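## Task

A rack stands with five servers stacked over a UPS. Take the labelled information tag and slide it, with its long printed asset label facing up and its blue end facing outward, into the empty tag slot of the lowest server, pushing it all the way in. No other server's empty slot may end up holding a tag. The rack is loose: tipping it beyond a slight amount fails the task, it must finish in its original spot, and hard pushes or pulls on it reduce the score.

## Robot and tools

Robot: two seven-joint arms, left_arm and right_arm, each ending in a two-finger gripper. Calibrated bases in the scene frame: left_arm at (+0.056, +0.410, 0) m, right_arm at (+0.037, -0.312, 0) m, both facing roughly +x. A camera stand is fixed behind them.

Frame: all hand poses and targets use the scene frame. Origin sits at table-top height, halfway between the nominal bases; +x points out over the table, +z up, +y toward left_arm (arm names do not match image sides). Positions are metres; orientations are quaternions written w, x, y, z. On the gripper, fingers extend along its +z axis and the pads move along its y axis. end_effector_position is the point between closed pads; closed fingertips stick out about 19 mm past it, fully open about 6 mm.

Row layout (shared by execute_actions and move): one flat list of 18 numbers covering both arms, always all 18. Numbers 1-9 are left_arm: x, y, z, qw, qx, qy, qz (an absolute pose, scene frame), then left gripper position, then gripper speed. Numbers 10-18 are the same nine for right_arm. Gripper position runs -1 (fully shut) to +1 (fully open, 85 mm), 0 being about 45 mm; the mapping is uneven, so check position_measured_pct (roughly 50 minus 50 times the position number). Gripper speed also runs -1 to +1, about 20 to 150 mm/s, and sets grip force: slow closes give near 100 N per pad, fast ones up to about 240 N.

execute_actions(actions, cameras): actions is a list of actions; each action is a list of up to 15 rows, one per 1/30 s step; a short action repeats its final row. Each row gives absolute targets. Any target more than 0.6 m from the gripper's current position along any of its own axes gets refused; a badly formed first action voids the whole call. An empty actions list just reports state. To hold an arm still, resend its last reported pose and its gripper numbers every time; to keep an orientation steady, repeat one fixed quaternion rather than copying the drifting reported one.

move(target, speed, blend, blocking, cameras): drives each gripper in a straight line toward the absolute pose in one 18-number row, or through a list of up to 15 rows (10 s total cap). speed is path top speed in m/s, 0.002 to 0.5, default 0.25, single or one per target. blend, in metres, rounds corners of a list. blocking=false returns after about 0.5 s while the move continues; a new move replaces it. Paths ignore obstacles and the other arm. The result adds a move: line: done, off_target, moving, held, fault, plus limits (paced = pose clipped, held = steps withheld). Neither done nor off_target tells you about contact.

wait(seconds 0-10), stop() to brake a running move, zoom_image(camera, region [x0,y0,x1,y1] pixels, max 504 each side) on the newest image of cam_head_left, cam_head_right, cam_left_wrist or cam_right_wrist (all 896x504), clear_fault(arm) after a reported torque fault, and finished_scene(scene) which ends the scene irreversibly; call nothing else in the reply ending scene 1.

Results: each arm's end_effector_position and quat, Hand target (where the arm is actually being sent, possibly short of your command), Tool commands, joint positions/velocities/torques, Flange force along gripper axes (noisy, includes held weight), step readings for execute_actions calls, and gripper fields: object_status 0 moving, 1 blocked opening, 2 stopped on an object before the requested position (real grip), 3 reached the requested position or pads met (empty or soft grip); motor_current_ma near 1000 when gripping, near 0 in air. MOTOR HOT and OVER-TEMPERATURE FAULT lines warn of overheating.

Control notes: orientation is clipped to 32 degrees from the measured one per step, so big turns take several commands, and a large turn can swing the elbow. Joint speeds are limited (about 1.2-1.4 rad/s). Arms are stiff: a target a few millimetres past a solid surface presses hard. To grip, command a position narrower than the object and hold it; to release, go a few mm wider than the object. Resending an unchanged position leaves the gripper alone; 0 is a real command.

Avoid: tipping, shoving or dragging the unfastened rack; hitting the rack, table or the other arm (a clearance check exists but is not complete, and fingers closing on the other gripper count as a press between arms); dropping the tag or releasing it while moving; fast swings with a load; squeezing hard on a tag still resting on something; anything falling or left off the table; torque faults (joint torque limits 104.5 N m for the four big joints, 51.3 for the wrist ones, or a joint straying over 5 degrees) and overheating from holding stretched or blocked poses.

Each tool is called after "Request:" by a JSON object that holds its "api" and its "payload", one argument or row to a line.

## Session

Request:
{"api": "wait", "payload": {
  "seconds": 0
}}

Request:
{"api": "zoom_image", "payload": {
  "camera": "cam_head_right",
  "region": [320, 240, 600, 420]
}}

Request:
{"api": "zoom_image", "payload": {
  "camera": "cam_head_right",
  "region": [340, 60, 580, 240]
}}

Scene clock: 0.00 s.
left_arm: end_effector_position=(+0.3596, +0.5108, +0.2179) position_measured_pct=0.0 object_status=3 motor_current_ma=0 end_effector_quat_wxyz=(+0.294, +0.883, +0.051, +0.361) | right_arm: end_effector_position=(+0.2904, +0.3468, +0.2414) position_measured_pct=0.0 object_status=3 motor_current_ma=0 end_effector_quat_wxyz=(-0.207, +0.895, -0.166, +0.360)
Joint positions: left_arm=[-0.903 0.372 -0.482 2.371 1.044 1.32 2.654] | right_arm=[-1.562 0.786 0.009 1.236 0.973 1.021 2.291]
Joint velocities: within noise
Joint torques (N m): no reading
Motor temperatures (°C): left_arm=[28 29 28 30 38 34 44] | right_arm=[32 30 26 26 35 43 46]
Flange force (N): no reading
Hand target: left_arm +0.3596, +0.5108, +0.2179; +0.294, +0.883, +0.051, +0.361 | right_arm +0.2904, +0.3468, +0.2414; -0.207, +0.895, -0.166, +0.360
Tool commands: left_gripper/position=+1.0 left_gripper/speed=+1.0 right_gripper/position=+1.0 right_gripper/speed=+1.0
camera_calibration:
cam_left_wrist: T_world_to_cam=[[-0.106698, -0.821297, 0.560435, 0.339523], [-0.736779, -0.313182, -0.599228, 0.611793], [0.667662, -0.476853, -0.571698, 0.274903], [0, 0, 0, 1]] pos_world=[0.30344, 0.60154, 0.333485]
cam_right_wrist: T_world_to_cam=[[-0.145848, -0.842336, -0.518844, 0.462803], [-0.701822, 0.457728, -0.545831, 0.23126], [0.697262, 0.284528, -0.657928, 0.00751381], [0, 0, 0, 1]] pos_world=[0.224563, 0.281844, 0.371295]

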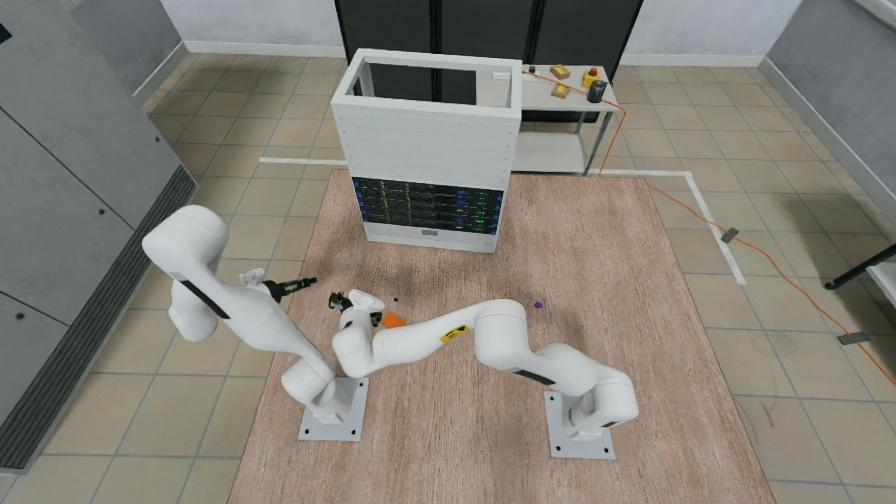

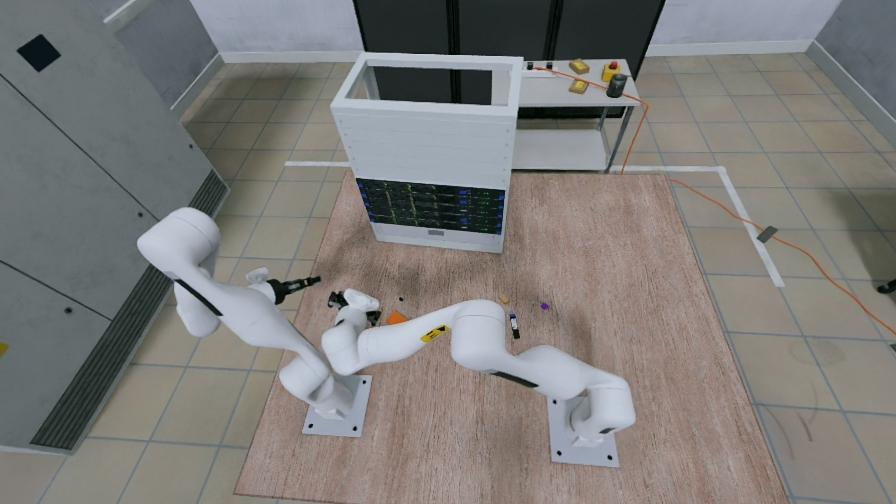

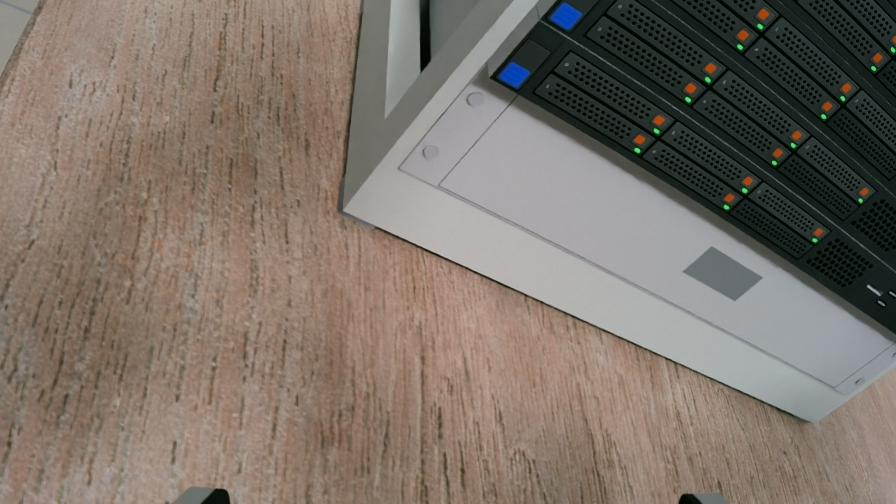

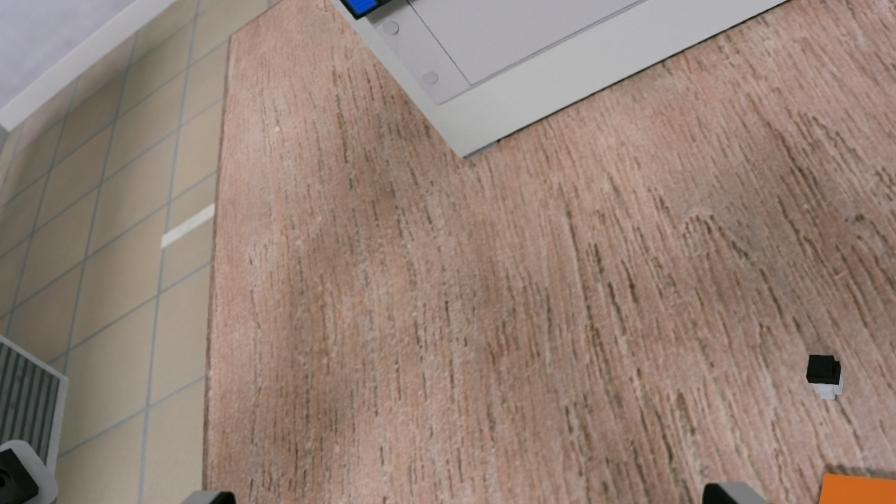

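Scaled by 1.800.

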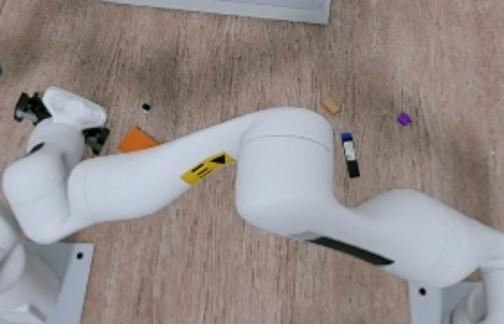

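Scaled by 2.100.

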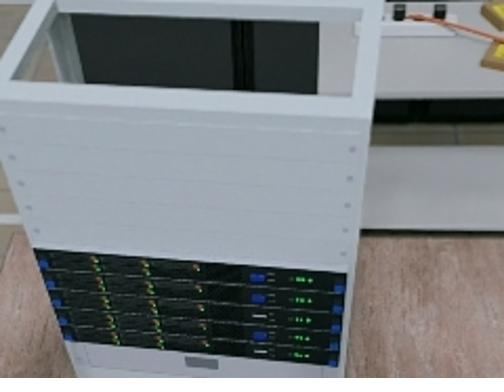

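Request:
{"api": "zoom_image", "payload": {
  "camera": "cam_head_right",
  "region": [490, 290, 560, 350]
}}

Request:
{"api": "zoom_image", "payload": {
  "camera": "cam_head_right",
  "region": [430, 170, 530, 250]
}}

Scaled by 7.200.

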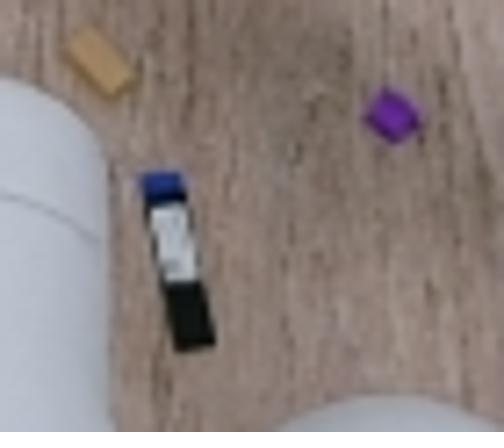

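Scaled by 5.040.

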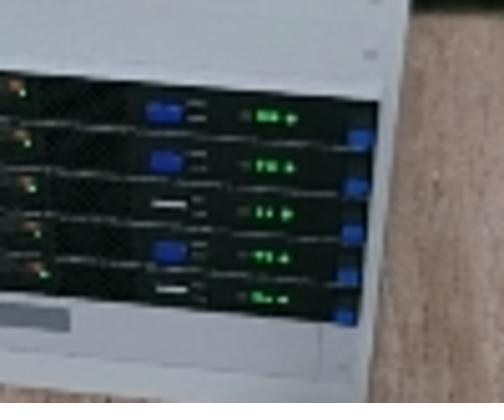

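Request:
{"api": "move", "payload": {
  "target": [
    [0.36,0.42,0.36,0,0.7934,-0.6088,0,-0.3,-0.5,0.36,0.08,0.42,0.5,0.5,0.5,0.5,0,0],
    [0.40,0.15,0.36,0,0.3827,-0.9239,0,-0.3,-0.5,0.45,-0.36,0.42,0.5,0.5,0.5,0.5,0,0],
    [0.3997,-0.122,0.17,0,0.0837,-0.9965,0,-0.3,-0.5,0.45,-0.40,0.40,0.5,0.5,0.5,0.5,0,0]
  ],
  "speed": 0.5,
  "blend": 0.05
}}

Scene clock: 52.03 s.
left_arm: end_effector_position=(+0.3997, -0.1220, +0.1700) position_measured_pct=64.9 object_status=3 motor_current_ma=0 end_effector_quat_wxyz=(+0.000, -0.084, +0.996, +0.000) | right_arm: end_effector_position=(+0.4505, -0.4006, +0.4008) position_measured_pct=49.8 object_status=3 motor_current_ma=0 end_effector_quat_wxyz=(+0.427, +0.509, +0.568, +0.487)
Joint positions: left_arm=[0.756 0.937 0.56 0.921 -0.451 1.384 2.931] | right_arm=[-1.234 -1.049 0.836 2.581 2.158 0.701 4.718]
Joint velocities: within noise
Joint torques (N m): left_arm=[1.12 -24.89 4.54 -8.98 0.17 0.03 -0.12] | right_arm=[-0.41 8.13 -4.98 -8.64 2.07 0.17 0.02]
Motor temperatures (°C): left_arm=[28 29 28 30 38 34 44] | right_arm=[32 31 26 26 35 43 46]
Flange force (N): left_arm=[1.0 6.1 2.6] | right_arm=[0.0 3.3 -5.2]
Hand target: left_arm +0.3997, -0.1220, +0.1700; +0.000, -0.084, +0.996, +0.000 | right_arm +0.4505, -0.4006, +0.4008; +0.427, +0.509, +0.568, +0.487
Off the commanded pose: left_arm 0.000 m, 0 deg | right_arm 0.001 m, 12 deg.
joint sent to its limit (right arm) — joint 4 (elbow), upper limit, where the elbow is as bent as it goes. The joint targets are off in orientation, not in position.
move: off_target (right_arm)
camera_calibration:
cam_left_wrist: T_world_to_cam=[[-0.180817, 0.983485, -0.00785598, 0.19733], [0.983511, 0.180837, 0.00185045, -0.315064], [0.00324054, -0.00739185, -0.999967, 0.314551], [0, 0, 0, 1]] pos_world=[0.344531, -0.134771, 0.316674]
cam_right_wrist: T_world_to_cam=[[0.188935, -0.01086, 0.98193, -0.479902], [0.087136, -0.995809, -0.0277794, -0.372577], [0.978116, 0.0908099, -0.187197, -0.179443], [0, 0, 0, 1]] pos_world=[0.298652, -0.359932, 0.427289]

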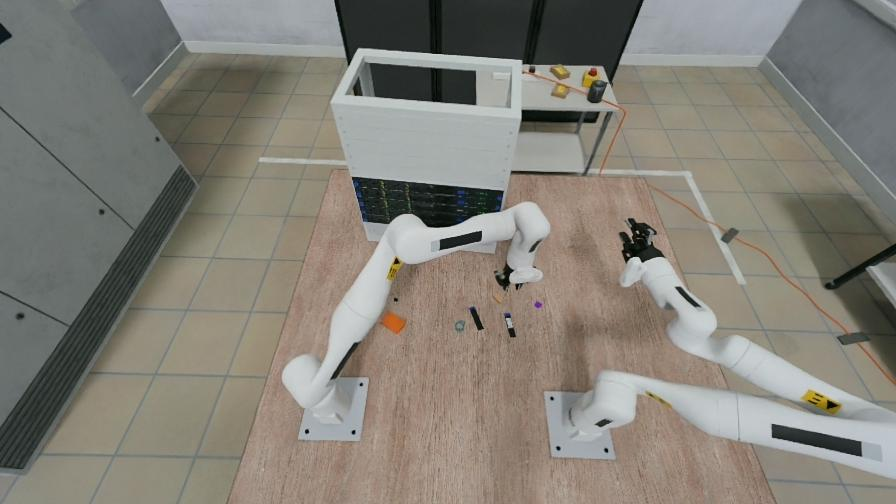

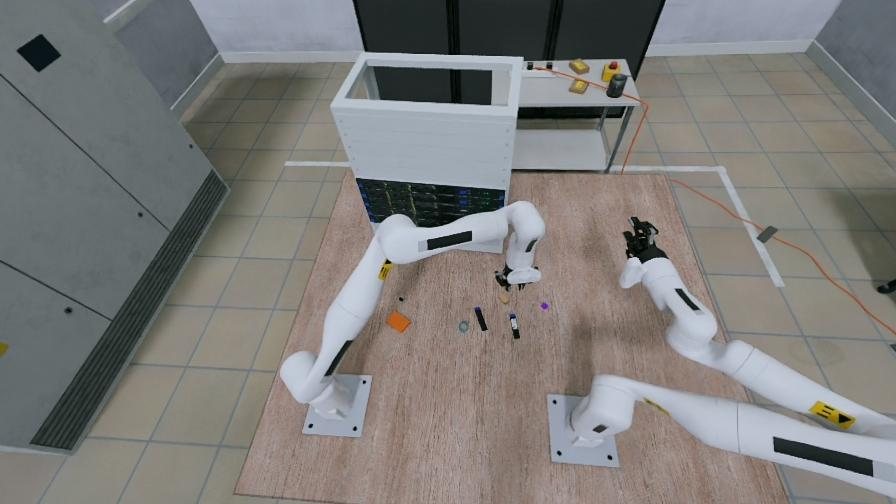

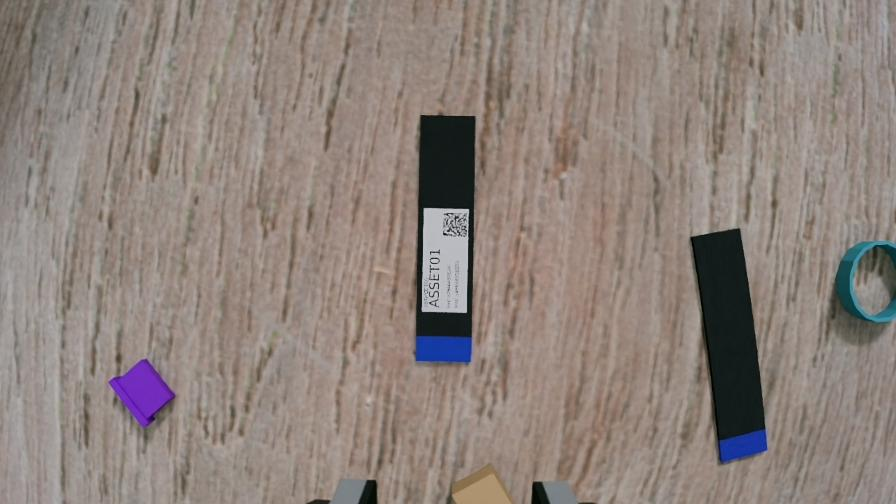

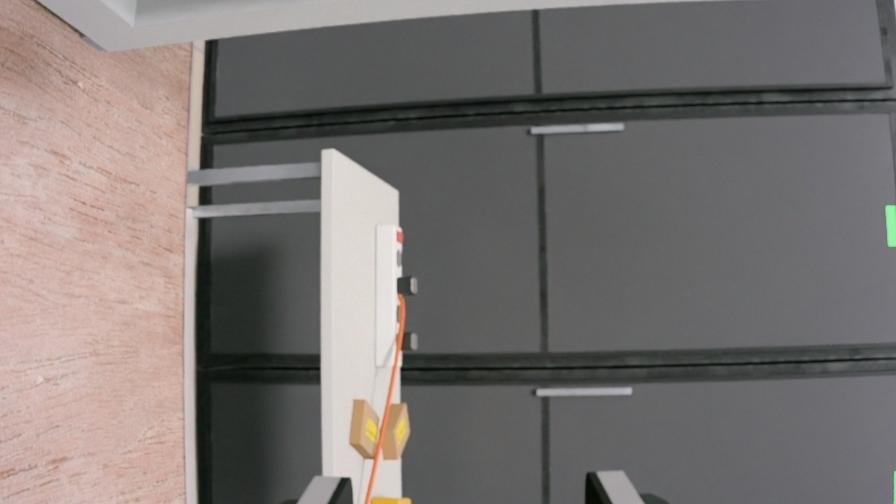

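Request:
{"api": "move", "payload": {
  "target": [
    [0.3265,-0.1342,0.05,0,0.0819,-0.9966,0,-0.3,-0.5,0.30,-0.38,0.70,0.5,0.5,0.5,0.5,0,0]
  ],
  "speed": 0.2
}}

Scene clock: 104.87 s.
left_arm: end_effector_position=(+0.3265, -0.1342, +0.0500) position_measured_pct=64.9 object_status=3 motor_current_ma=0 end_effector_quat_wxyz=(+0.000, -0.082, +0.997, +0.000) | right_arm: end_effector_position=(+0.3000, -0.3800, +0.7000) position_measured_pct=49.8 object_status=3 motor_current_ma=0 end_effector_quat_wxyz=(+0.500, +0.500, +0.500, +0.500)
Joint positions: left_arm=[0.839 1.003 0.511 1.203 -0.494 1.055 3.118] | right_arm=[-0.655 -0.953 0.001 1.948 0.954 0.843 5.531]
Joint velocities: within noise
Joint torques (N m): left_arm=[1.1 -24.34 4.95 -7.9 0.17 0.03 -0.12] | right_arm=[-0.37 6.54 -1.16 -9.9 1.71 -1.96 0.03]
Motor temperatures (°C): left_arm=[28 30 28 30 38 34 44] | right_arm=[31 31 26 27 35 43 46]
Flange force (N): left_arm=[0.0 5.2 1.6] | right_arm=[2.5 -0.3 -1.2]
Hand target: left_arm +0.3265, -0.1342, +0.0500; +0.000, -0.082, +0.997, +0.000 | right_arm +0.3000, -0.3800, +0.7000; +0.500, +0.500, +0.500, +0.500
Off the commanded pose: left_arm 0.000 m, 0 deg | right_arm 0.000 m, 0 deg.
move: done
camera_calibration:
cam_left_wrist: T_world_to_cam=[[-0.177211, 0.984142, -0.00781334, 0.194062], [0.984168, 0.177229, 0.00178302, -0.241362], [0.0031395, -0.00737367, -0.999968, 0.194734], [0, 0, 0, 1]] pos_world=[0.27132, -0.146772, 0.196674]
cam_right_wrist: T_world_to_cam=[[0.0254389, -0.023023, 0.999411, -0.712858], [-0.0276983, -0.999367, -0.0223169, -0.301403], [0.999293, -0.0271143, -0.0260604, -0.142024], [0, 0, 0, 1]] pos_world=[0.151709, -0.321475, 0.702011]

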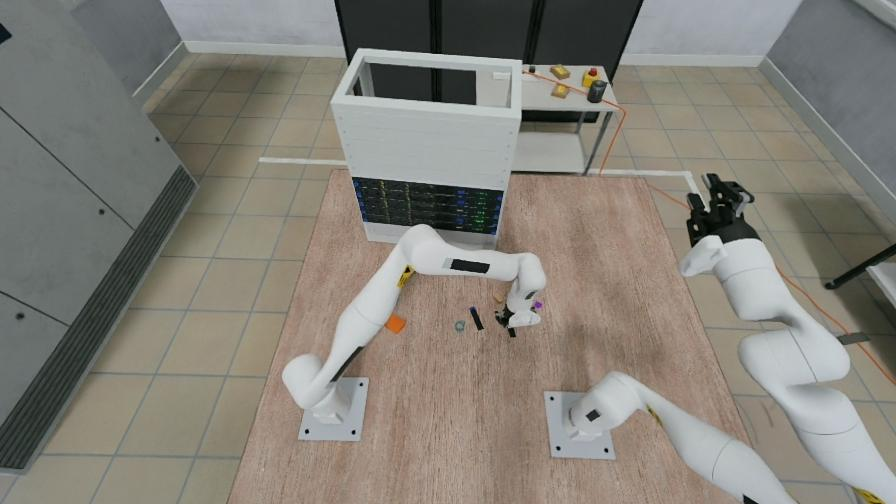

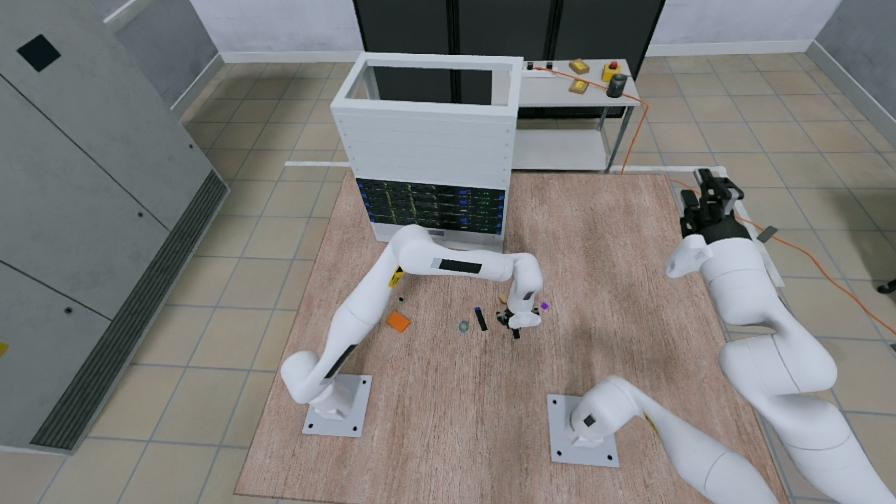

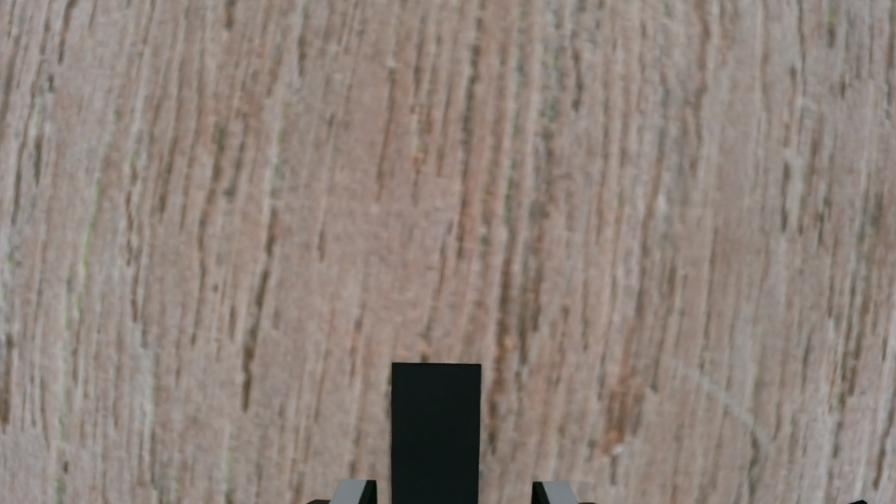

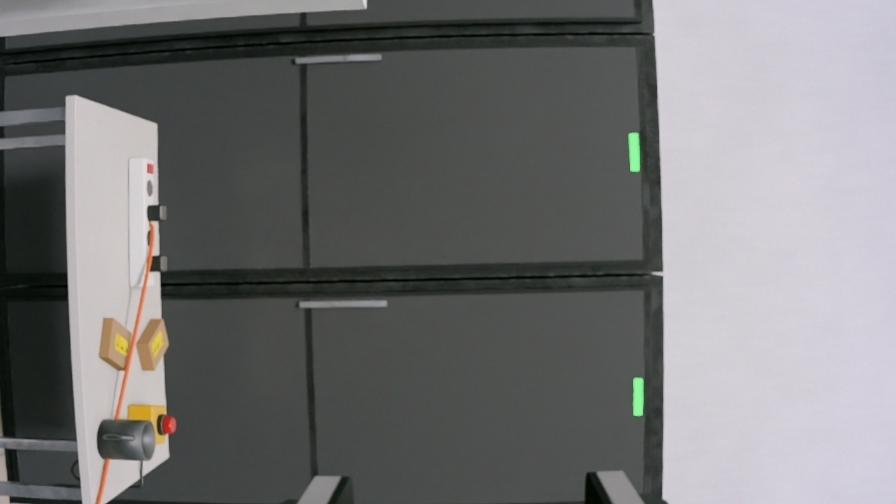

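Request:
{"api": "move", "payload": {
  "target": [
    [0.328,-0.1381,0.0245,0,0.0819,-0.9966,0,-0.3,-0.5,0.58,-0.28,0.60,0.5,0.5,0.5,0.5,0,0]
  ],
  "speed": 0.15
}}

Scene clock: 122.63 s.
left_arm: end_effector_position=(+0.3280, -0.1381, +0.0245) position_measured_pct=64.9 object_status=3 motor_current_ma=0 end_effector_quat_wxyz=(+0.000, -0.082, +0.997, +0.000) | right_arm: end_effector_position=(+0.5800, -0.2800, +0.6000) position_measured_pct=49.8 object_status=3 motor_current_ma=0 end_effector_quat_wxyz=(+0.500, +0.500, +0.500, +0.500)
Joint positions: left_arm=[0.848 1.047 0.498 1.195 -0.507 1.019 3.123] | right_arm=[-0.745 -0.193 0.413 2.063 2.331 0.477 3.975]
Joint velocities: within noise
Joint torques (N m): left_arm=[1.14 -24.67 4.97 -7.71 0.17 0.01 -0.11] | right_arm=[-0.35 -6.47 -0.52 -11.25 1.15 2.28 0.02]
Motor temperatures (°C): left_arm=[28 31 28 30 38 34 44] | right_arm=[31 30 26 27 35 43 46]
Flange force (N): left_arm=[-0.1 5.4 1.3] | right_arm=[2.3 3.2 -1.1]
Hand target: left_arm +0.3280, -0.1381, +0.0245; +0.000, -0.082, +0.997, +0.000 | right_arm +0.5800, -0.2800, +0.6000; +0.500, +0.500, +0.500, +0.500
Off the commanded pose: left_arm 0.000 m, 0 deg | right_arm 0.000 m, 0 deg.
move: done
camera_calibration:
cam_left_wrist: T_world_to_cam=[[-0.177324, 0.984122, -0.00781411, 0.197995], [0.984148, 0.177343, 0.00178205, -0.24208], [0.00313953, -0.00737424, -0.999968, 0.169201], [0, 0, 0, 1]] pos_world=[0.27282, -0.150672, 0.171174]
cam_right_wrist: T_world_to_cam=[[0.025339, -0.0230188, 0.999414, -0.617695], [-0.027696, -0.999367, -0.0223155, -0.195944], [0.999295, -0.0271143, -0.0259605, -0.421782], [0, 0, 0, 1]] pos_world=[0.431709, -0.221475, 0.602011]

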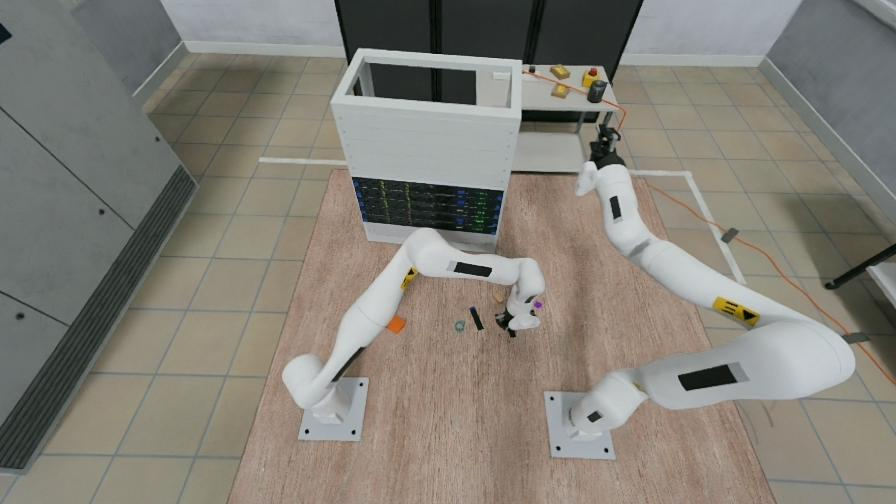

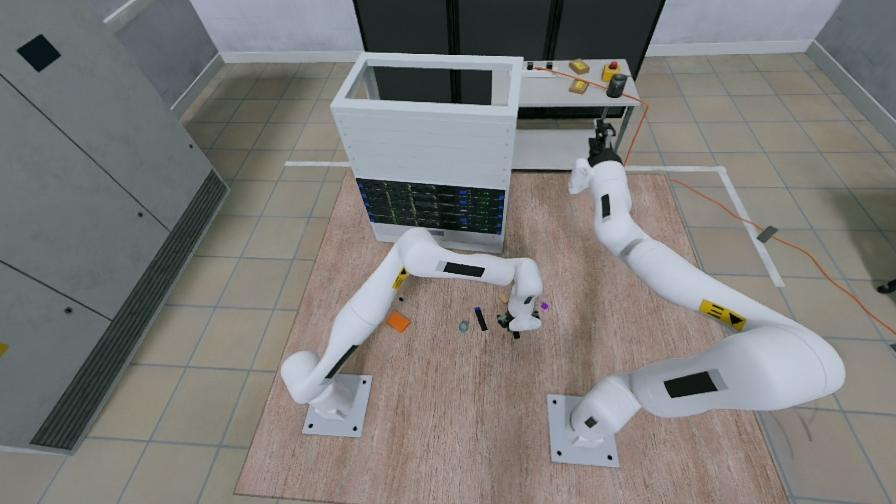

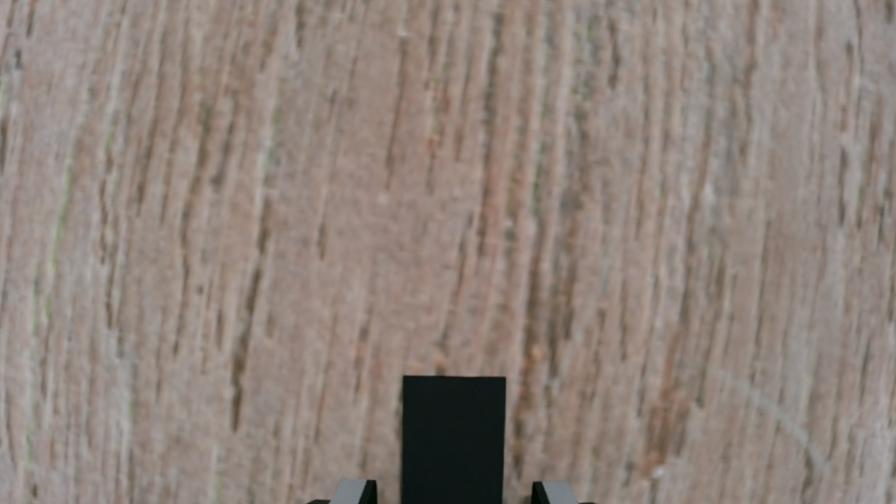

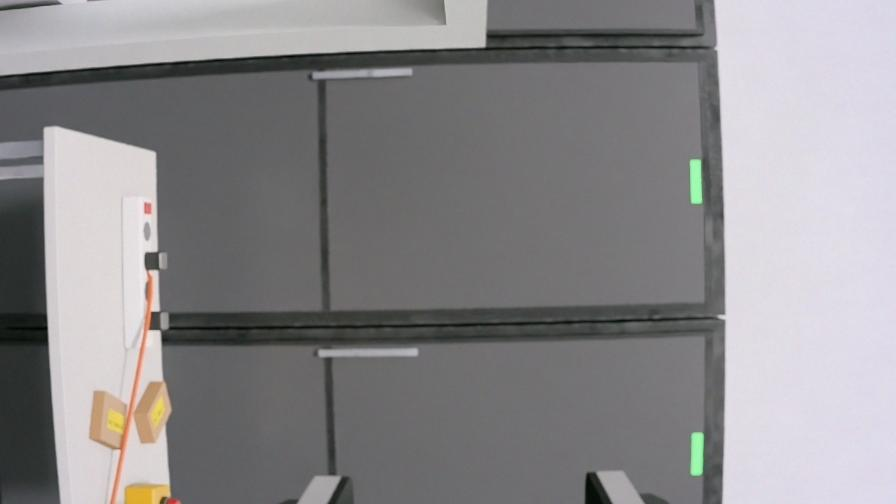

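Request:
{"api": "move", "payload": {
  "target": [
    [0.328,-0.1381,0.0238,0,0.0819,-0.9966,0,-0.75,-0.6,0.58,-0.28,0.60,0.5,0.5,0.5,0.5,0,0]
  ],
  "cameras": ["cam_left_wrist"]
}}

Scene clock: 132.50 s.
left_arm: end_effector_position=(+0.3280, -0.1381, +0.0238) position_measured_pct=81.0 object_status=0 motor_current_ma=1000 end_effector_quat_wxyz=(+0.000, -0.082, +0.997, +0.000) | right_arm: end_effector_position=(+0.5800, -0.2800, +0.6000) position_measured_pct=49.8 object_status=3 motor_current_ma=0 end_effector_quat_wxyz=(+0.500, +0.500, +0.500, +0.500)
Joint positions: left_arm=[0.848 1.048 0.498 1.195 -0.507 1.018 3.124] | right_arm=[-0.745 -0.193 0.413 2.063 2.331 0.477 3.975]
Joint velocities: within noise
Joint torques (N m): left_arm=[1.17 -16.97 3.38 -6.64 -0.21 -1.58 -0.11] | right_arm=[-0.41 -6.44 -0.49 -11.26 1.18 2.3 0.01]
Motor temperatures (°C): left_arm=[28 31 28 30 38 34 44] | right_arm=[31 30 26 27 35 43 46]
Flange force (N): left_arm=[1.6 10.8 -13.9] | right_arm=[2.6 3.7 -1.6]
Hand target: left_arm +0.3280, -0.1381, +0.0238; +0.000, -0.082, +0.997, +0.000 | right_arm +0.5800, -0.2800, +0.6000; +0.500, +0.500, +0.500, +0.500
Off the commanded pose: left_arm 0.000 m, 0 deg | right_arm 0.000 m, 0 deg.
move: done
camera_calibration:
cam_left_wrist: T_world_to_cam=[[-0.177226, 0.984138, -0.00792959, 0.197986], [0.984165, 0.177246, 0.00186357, -0.242111], [0.0032395, -0.00747375, -0.999967, 0.168559], [0, 0, 0, 1]] pos_world=[0.27282, -0.150672, 0.170575]
Images, in order (width x height): cam_left_wrist 896x504.

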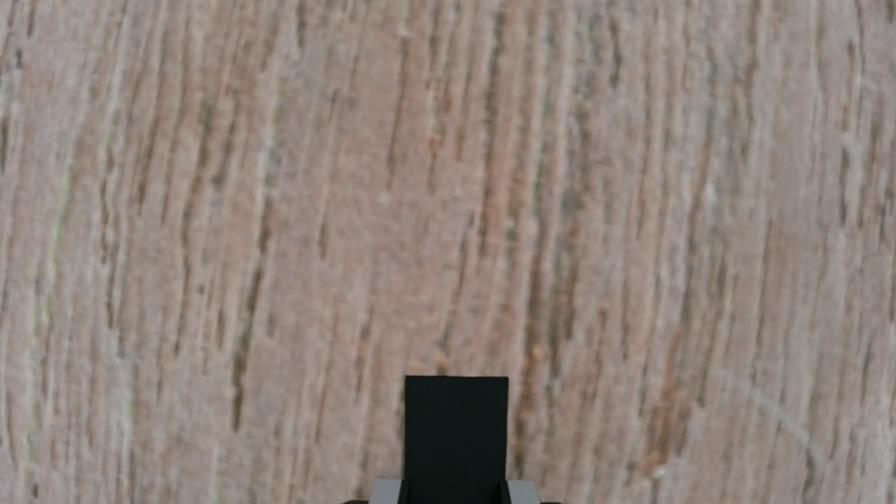

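Request:
{"api": "move", "payload": {
  "target": [
    [0.328,-0.1381,0.10,0,0.0819,-0.9966,0,-0.75,-0.6,0.58,-0.28,0.58,0.5,0.5,0.5,0.5,0,0],
    [0.36,0.04,0.34,0,0.3987,0.9171,0,-0.75,-0.6,0.50,-0.28,0.45,0.32,0.32,0.6306,0.6306,0,0],
    [0.45,0.14,0.36,0,0.7934,0.6088,0,-0.75,-0.6,0.40,-0.28,0.341,0.0923,0.0923,0.7011,0.7011,0,0]
  ],
  "speed": [0.1,0.35,0.35],
  "blend": 0.03
}}

Scene clock: 149.90 s.
left_arm: end_effector_position=(+0.4500, +0.1400, +0.3600) position_measured_pct=81.0 object_status=2 motor_current_ma=1000 end_effector_quat_wxyz=(+0.000, +0.793, +0.609, +0.000) | right_arm: end_effector_position=(+0.4000, -0.2800, +0.3410) position_measured_pct=49.8 object_status=3 motor_current_ma=0 end_effector_quat_wxyz=(+0.092, +0.092, +0.701, +0.701)
Joint positions: left_arm=[-0.033 0.585 1.158 1.203 -0.532 1.664 0.729] | right_arm=[-1.66 -1.82 1.049 2.068 3.624 -0.933 3.971]
Joint velocities: within noise
Joint torques (N m): left_arm=[1.15 -16.05 5.42 -8.73 0.1 0.07 -0.13] | right_arm=[-0.43 13.65 -7.09 -1.65 -1.58 2.34 0.03]
Motor temperatures (°C): left_arm=[28 31 28 30 38 34 44] | right_arm=[31 30 26 27 35 43 46]
Flange force (N): left_arm=[3.4 -3.7 4.2] | right_arm=[1.8 0.7 -2.1]
Hand target: left_arm +0.4500, +0.1400, +0.3600; +0.000, +0.793, +0.609, +0.000 | right_arm +0.4000, -0.2800, +0.3410; +0.092, +0.092, +0.701, +0.701
Off the commanded pose: left_arm 0.000 m, 0 deg | right_arm 0.000 m, 0 deg.
move: done
camera_calibration:
cam_left_wrist: T_world_to_cam=[[0.969462, -0.245114, -0.0078852, -0.395373], [-0.245107, -0.969494, 0.00185887, 0.301616], [-0.00810029, 0.000130607, -0.999967, 0.510369], [0, 0, 0, 1]] pos_world=[0.461361, 0.195437, 0.506674]
cam_right_wrist: T_world_to_cam=[[0.0287924, 0.0185163, 0.999414, -0.344038], [0.958147, -0.285406, -0.0223158, -0.401102], [0.284826, 0.958228, -0.0259589, 0.312988], [0, 0, 0, 1]] pos_world=[0.305074, -0.40802, 0.343011]

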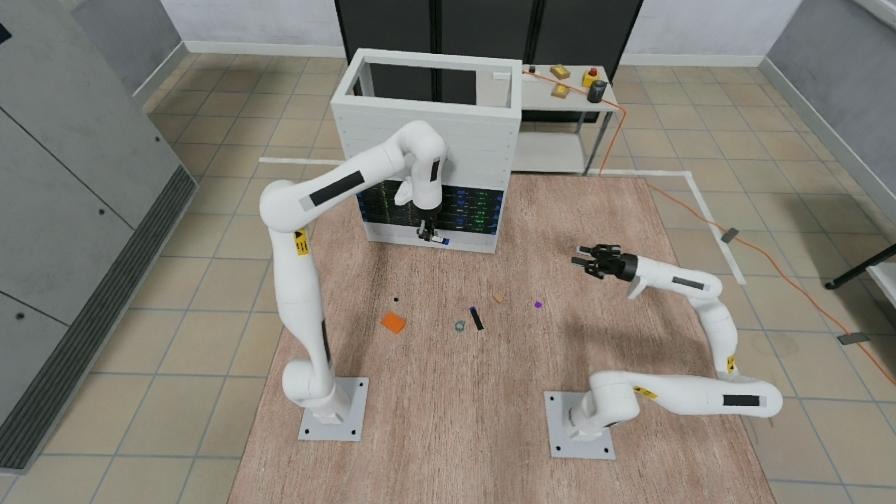

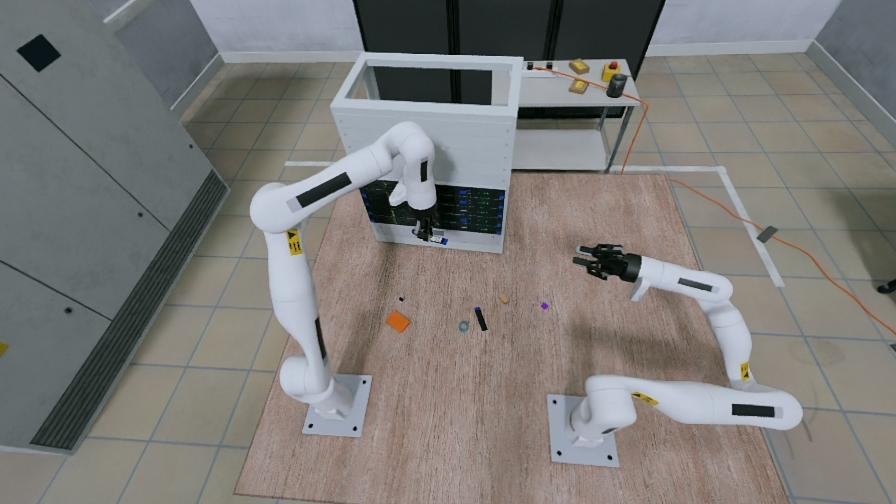

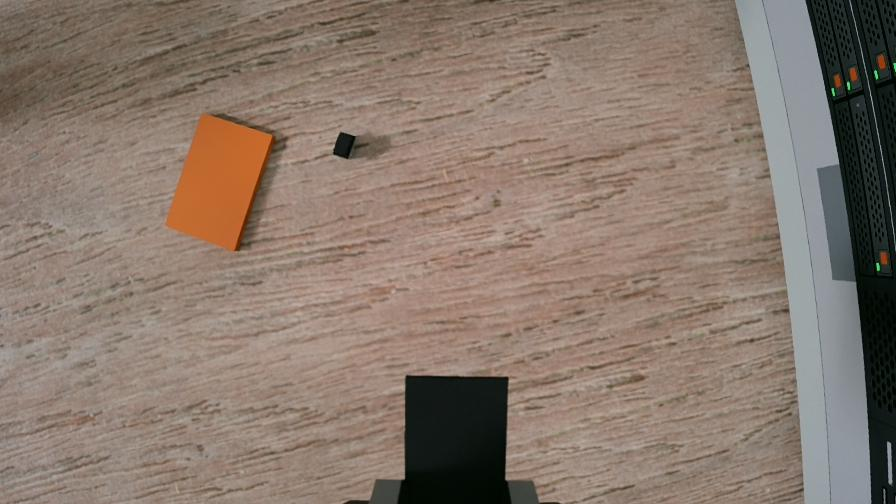

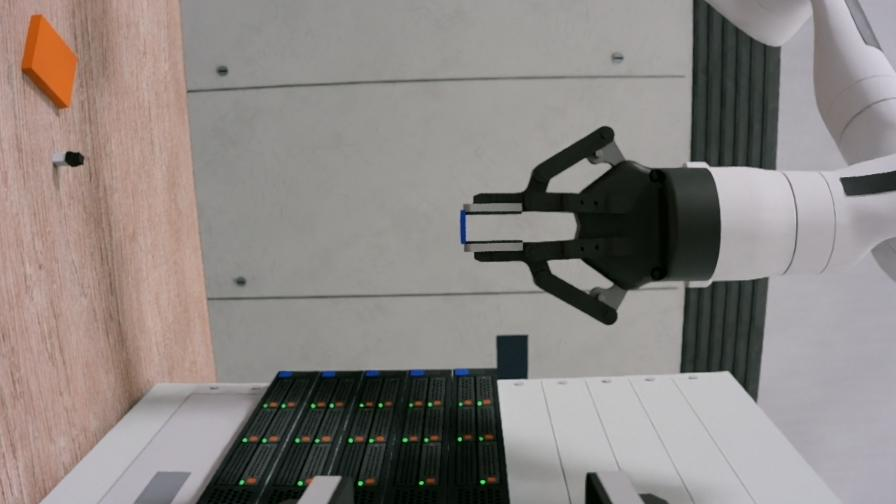

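Request:
{"api": "move", "payload": {
  "target": [
    [0.45,0.14,0.36,0,0.7934,0.6088,0,-0.75,-0.6,0.41,-0.05,0.34,0.0923,0.0923,0.7011,0.7011,0,0],
    [0.45,0.14,0.36,0,0.7934,0.6088,0,-0.75,-0.6,0.4223,0.035,0.3385,0.0923,0.0923,0.7011,0.7011,0,0]
  ],
  "speed": [0.25,0.12]
}}

Scene clock: 179.53 s.
left_arm: end_effector_position=(+0.4500, +0.1400, +0.3600) position_measured_pct=81.0 object_status=2 motor_current_ma=1000 end_effector_quat_wxyz=(+0.000, +0.793, +0.609, +0.000) | right_arm: end_effector_position=(+0.4223, +0.0350, +0.3385) position_measured_pct=49.8 object_status=3 motor_current_ma=0 end_effector_quat_wxyz=(+0.092, +0.092, +0.701, +0.701)
Joint positions: left_arm=[-0.033 0.585 1.158 1.203 -0.532 1.664 0.729] | right_arm=[-2.417 -1.147 1.66 2.336 3.84 0.421 3.713]
Joint velocities: within noise
Joint torques (N m): left_arm=[1.1 -16.08 5.39 -8.77 0.08 0.03 -0.11] | right_arm=[-0.44 11.86 -7.46 -3.38 0.82 2.79 0.02]
Motor temperatures (°C): left_arm=[28 31 28 30 38 34 44] | right_arm=[31 30 26 27 35 43 46]
Flange force (N): left_arm=[3.4 -3.7 4.2] | right_arm=[-1.9 3.2 -3.4]
Hand target: left_arm +0.4500, +0.1400, +0.3600; +0.000, +0.793, +0.609, +0.000 | right_arm +0.4223, +0.0350, +0.3385; +0.092, +0.092, +0.701, +0.701
Off the commanded pose: left_arm 0.000 m, 0 deg | right_arm 0.000 m, 0 deg.
move: done
camera_calibration:
cam_left_wrist: T_world_to_cam=[[0.969462, -0.245114, -0.00790971, -0.39536], [-0.245108, -0.969494, 0.00176193, 0.301665], [-0.00810029, 0.00023061, -0.999967, 0.51035], [0, 0, 0, 1]] pos_world=[0.461361, 0.195437, 0.506674]
cam_right_wrist: T_world_to_cam=[[0.0287941, 0.0185158, 0.999414, -0.348013], [0.958147, -0.285406, -0.0223176, -0.33265], [0.284826, 0.958228, -0.0259589, 0.00482545], [0, 0, 0, 1]] pos_world=[0.327374, -0.0931204, 0.340511]

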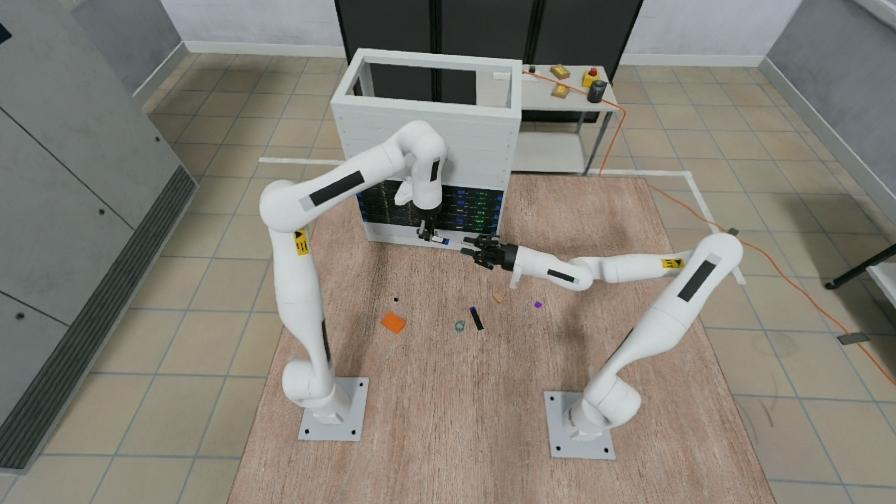

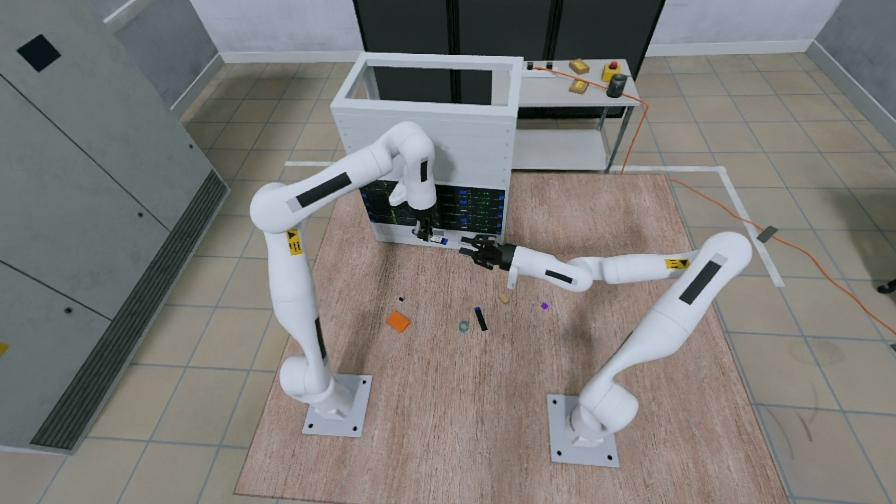

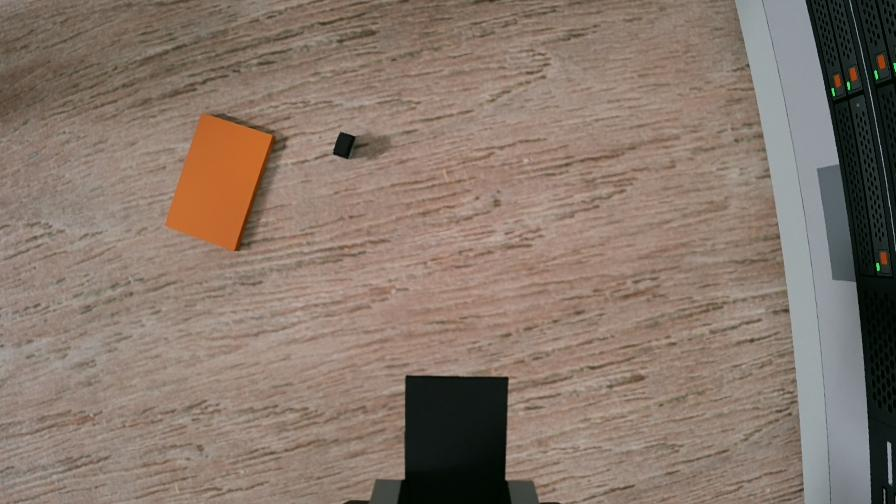

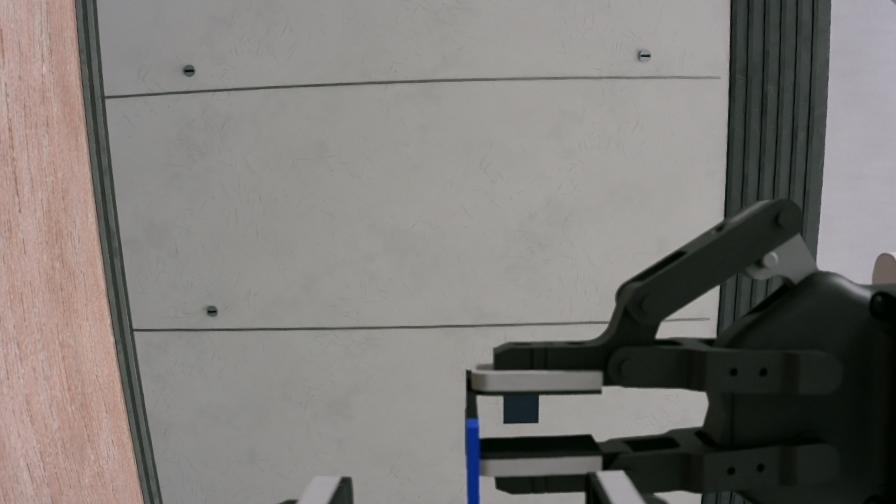

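Request:
{"api": "move", "payload": {
  "target": [
    [0.45,0.14,0.36,0,0.7934,0.6088,0,-0.75,-0.6,0.4345,0.080,0.3388,0.0923,0.0923,0.7011,0.7011,0,0]
  ],
  "speed": 0.06,
  "cameras": ["cam_right_wrist"]
}}

Scene clock: 205.57 s.
left_arm: end_effector_position=(+0.4500, +0.1400, +0.3600) position_measured_pct=81.0 object_status=2 motor_current_ma=1000 end_effector_quat_wxyz=(+0.000, +0.793, +0.609, +0.000) | right_arm: end_effector_position=(+0.4345, +0.0800, +0.3388) position_measured_pct=49.8 object_status=3 motor_current_ma=0 end_effector_quat_wxyz=(+0.092, +0.092, +0.701, +0.701)
Joint positions: left_arm=[-0.033 0.585 1.158 1.203 -0.532 1.664 0.729] | right_arm=[-2.569 -1.108 1.723 2.267 3.773 0.492 3.74]
Joint velocities: within noise
Joint torques (N m): left_arm=[1.12 -16.05 5.39 -8.75 0.09 0.05 -0.1] | right_arm=[-0.46 12.75 -7.77 -3.61 0.96 2.72 0]
Motor temperatures (°C): left_arm=[28 31 28 30 38 34 44] | right_arm=[31 30 26 26 35 43 46]
Flange force (N): left_arm=[3.4 -3.7 4.2] | right_arm=[-1.8 2.7 -2.9]
Hand target: left_arm +0.4500, +0.1400, +0.3600; +0.000, +0.793, +0.609, +0.000 | right_arm +0.4345, +0.0800, +0.3388; +0.092, +0.092, +0.701, +0.701
Off the commanded pose: left_arm 0.000 m, 0 deg | right_arm 0.000 m, 0 deg.
move: done
camera_calibration:
cam_right_wrist: T_world_to_cam=[[0.0288885, 0.0184887, 0.999412, -0.349531], [0.958144, -0.285408, -0.0224157, -0.331455], [0.284825, 0.958228, -0.0259598, -0.0417615], [0, 0, 0, 1]] pos_world=[0.339574, -0.0481204, 0.340811]
Images, in order (width x height): cam_right_wrist 896x504.

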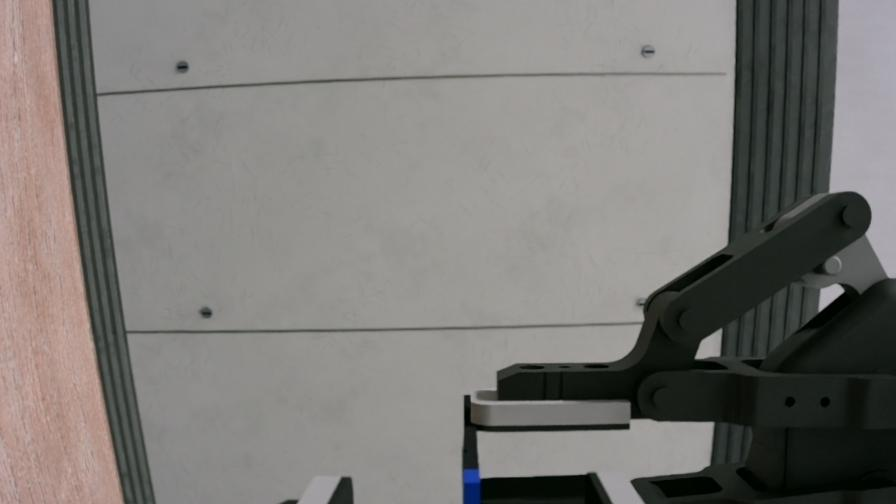

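Request:
{"api": "move", "payload": {
  "target": [
    [0.45,0.14,0.36,0,0.7934,0.6088,0,-0.75,-0.6,0.4350,0.0819,0.3388,0.0923,0.0923,0.7011,0.7011,0,0],
    [0.45,0.14,0.36,0,0.7934,0.6088,0,-0.75,-0.6,0.4350,0.0819,0.3388,0.0923,0.0923,0.7011,0.7011,-1,-0.8]
  ],
  "speed": 0.06,
  "cameras": ["cam_right_wrist"]
}}

Scene clock: 224.77 s.
left_arm: end_effector_position=(+0.4500, +0.1400, +0.3600) position_measured_pct=81.0 object_status=2 motor_current_ma=1000 end_effector_quat_wxyz=(+0.000, +0.793, +0.609, +0.000) | right_arm: end_effector_position=(+0.4350, +0.0819, +0.3388) position_measured_pct=96.5 object_status=0 motor_current_ma=1000 end_effector_quat_wxyz=(+0.092, +0.092, +0.701, +0.701)
Joint positions: left_arm=[-0.033 0.585 1.158 1.203 -0.532 1.664 0.729] | right_arm=[-2.575 -1.107 1.725 2.264 3.77 0.494 3.741]
Joint velocities: within noise
Joint torques (N m): left_arm=[1.64 -16.18 5.86 -9.04 0.41 -0.24 -0.06] | right_arm=[-0.83 12.77 -7.64 -3.69 0.98 2.59 0.08]
Motor temperatures (°C): left_arm=[28 31 28 30 38 34 44] | right_arm=[31 31 26 26 35 43 46]
Flange force (N): left_arm=[4.8 -4.0 4.8] | right_arm=[-1.8 3.4 -4.2]
Hand target: left_arm +0.4500, +0.1400, +0.3600; +0.000, +0.793, +0.609, +0.000 | right_arm +0.4350, +0.0819, +0.3388; +0.092, +0.092, +0.701, +0.701
Off the commanded pose: left_arm 0.000 m, 0 deg | right_arm 0.000 m, 0 deg.
move: done
camera_calibration:
cam_right_wrist: T_world_to_cam=[[0.0287924, 0.0185163, 0.999414, -0.349549], [0.958147, -0.285406, -0.0223158, -0.331398], [0.284826, 0.958228, -0.0259589, -0.0438208], [0, 0, 0, 1]] pos_world=[0.340074, -0.0461204, 0.340811]
Images, in order (width x height): cam_right_wrist 896x504.

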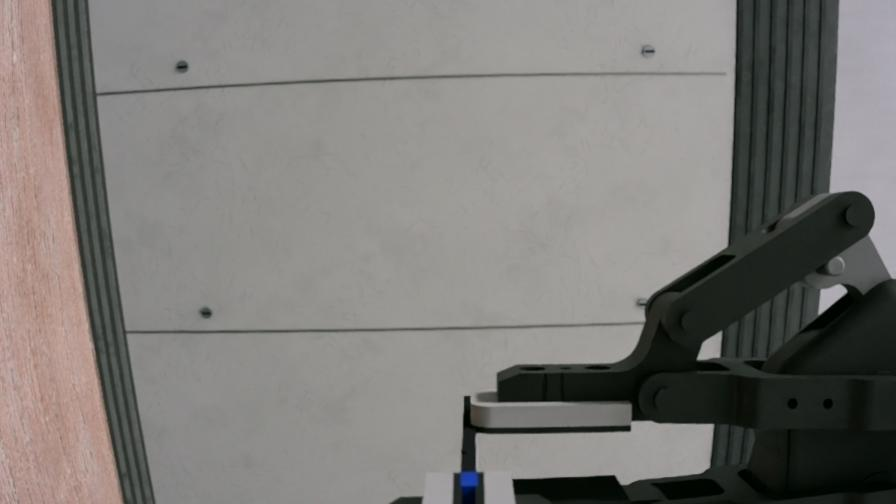

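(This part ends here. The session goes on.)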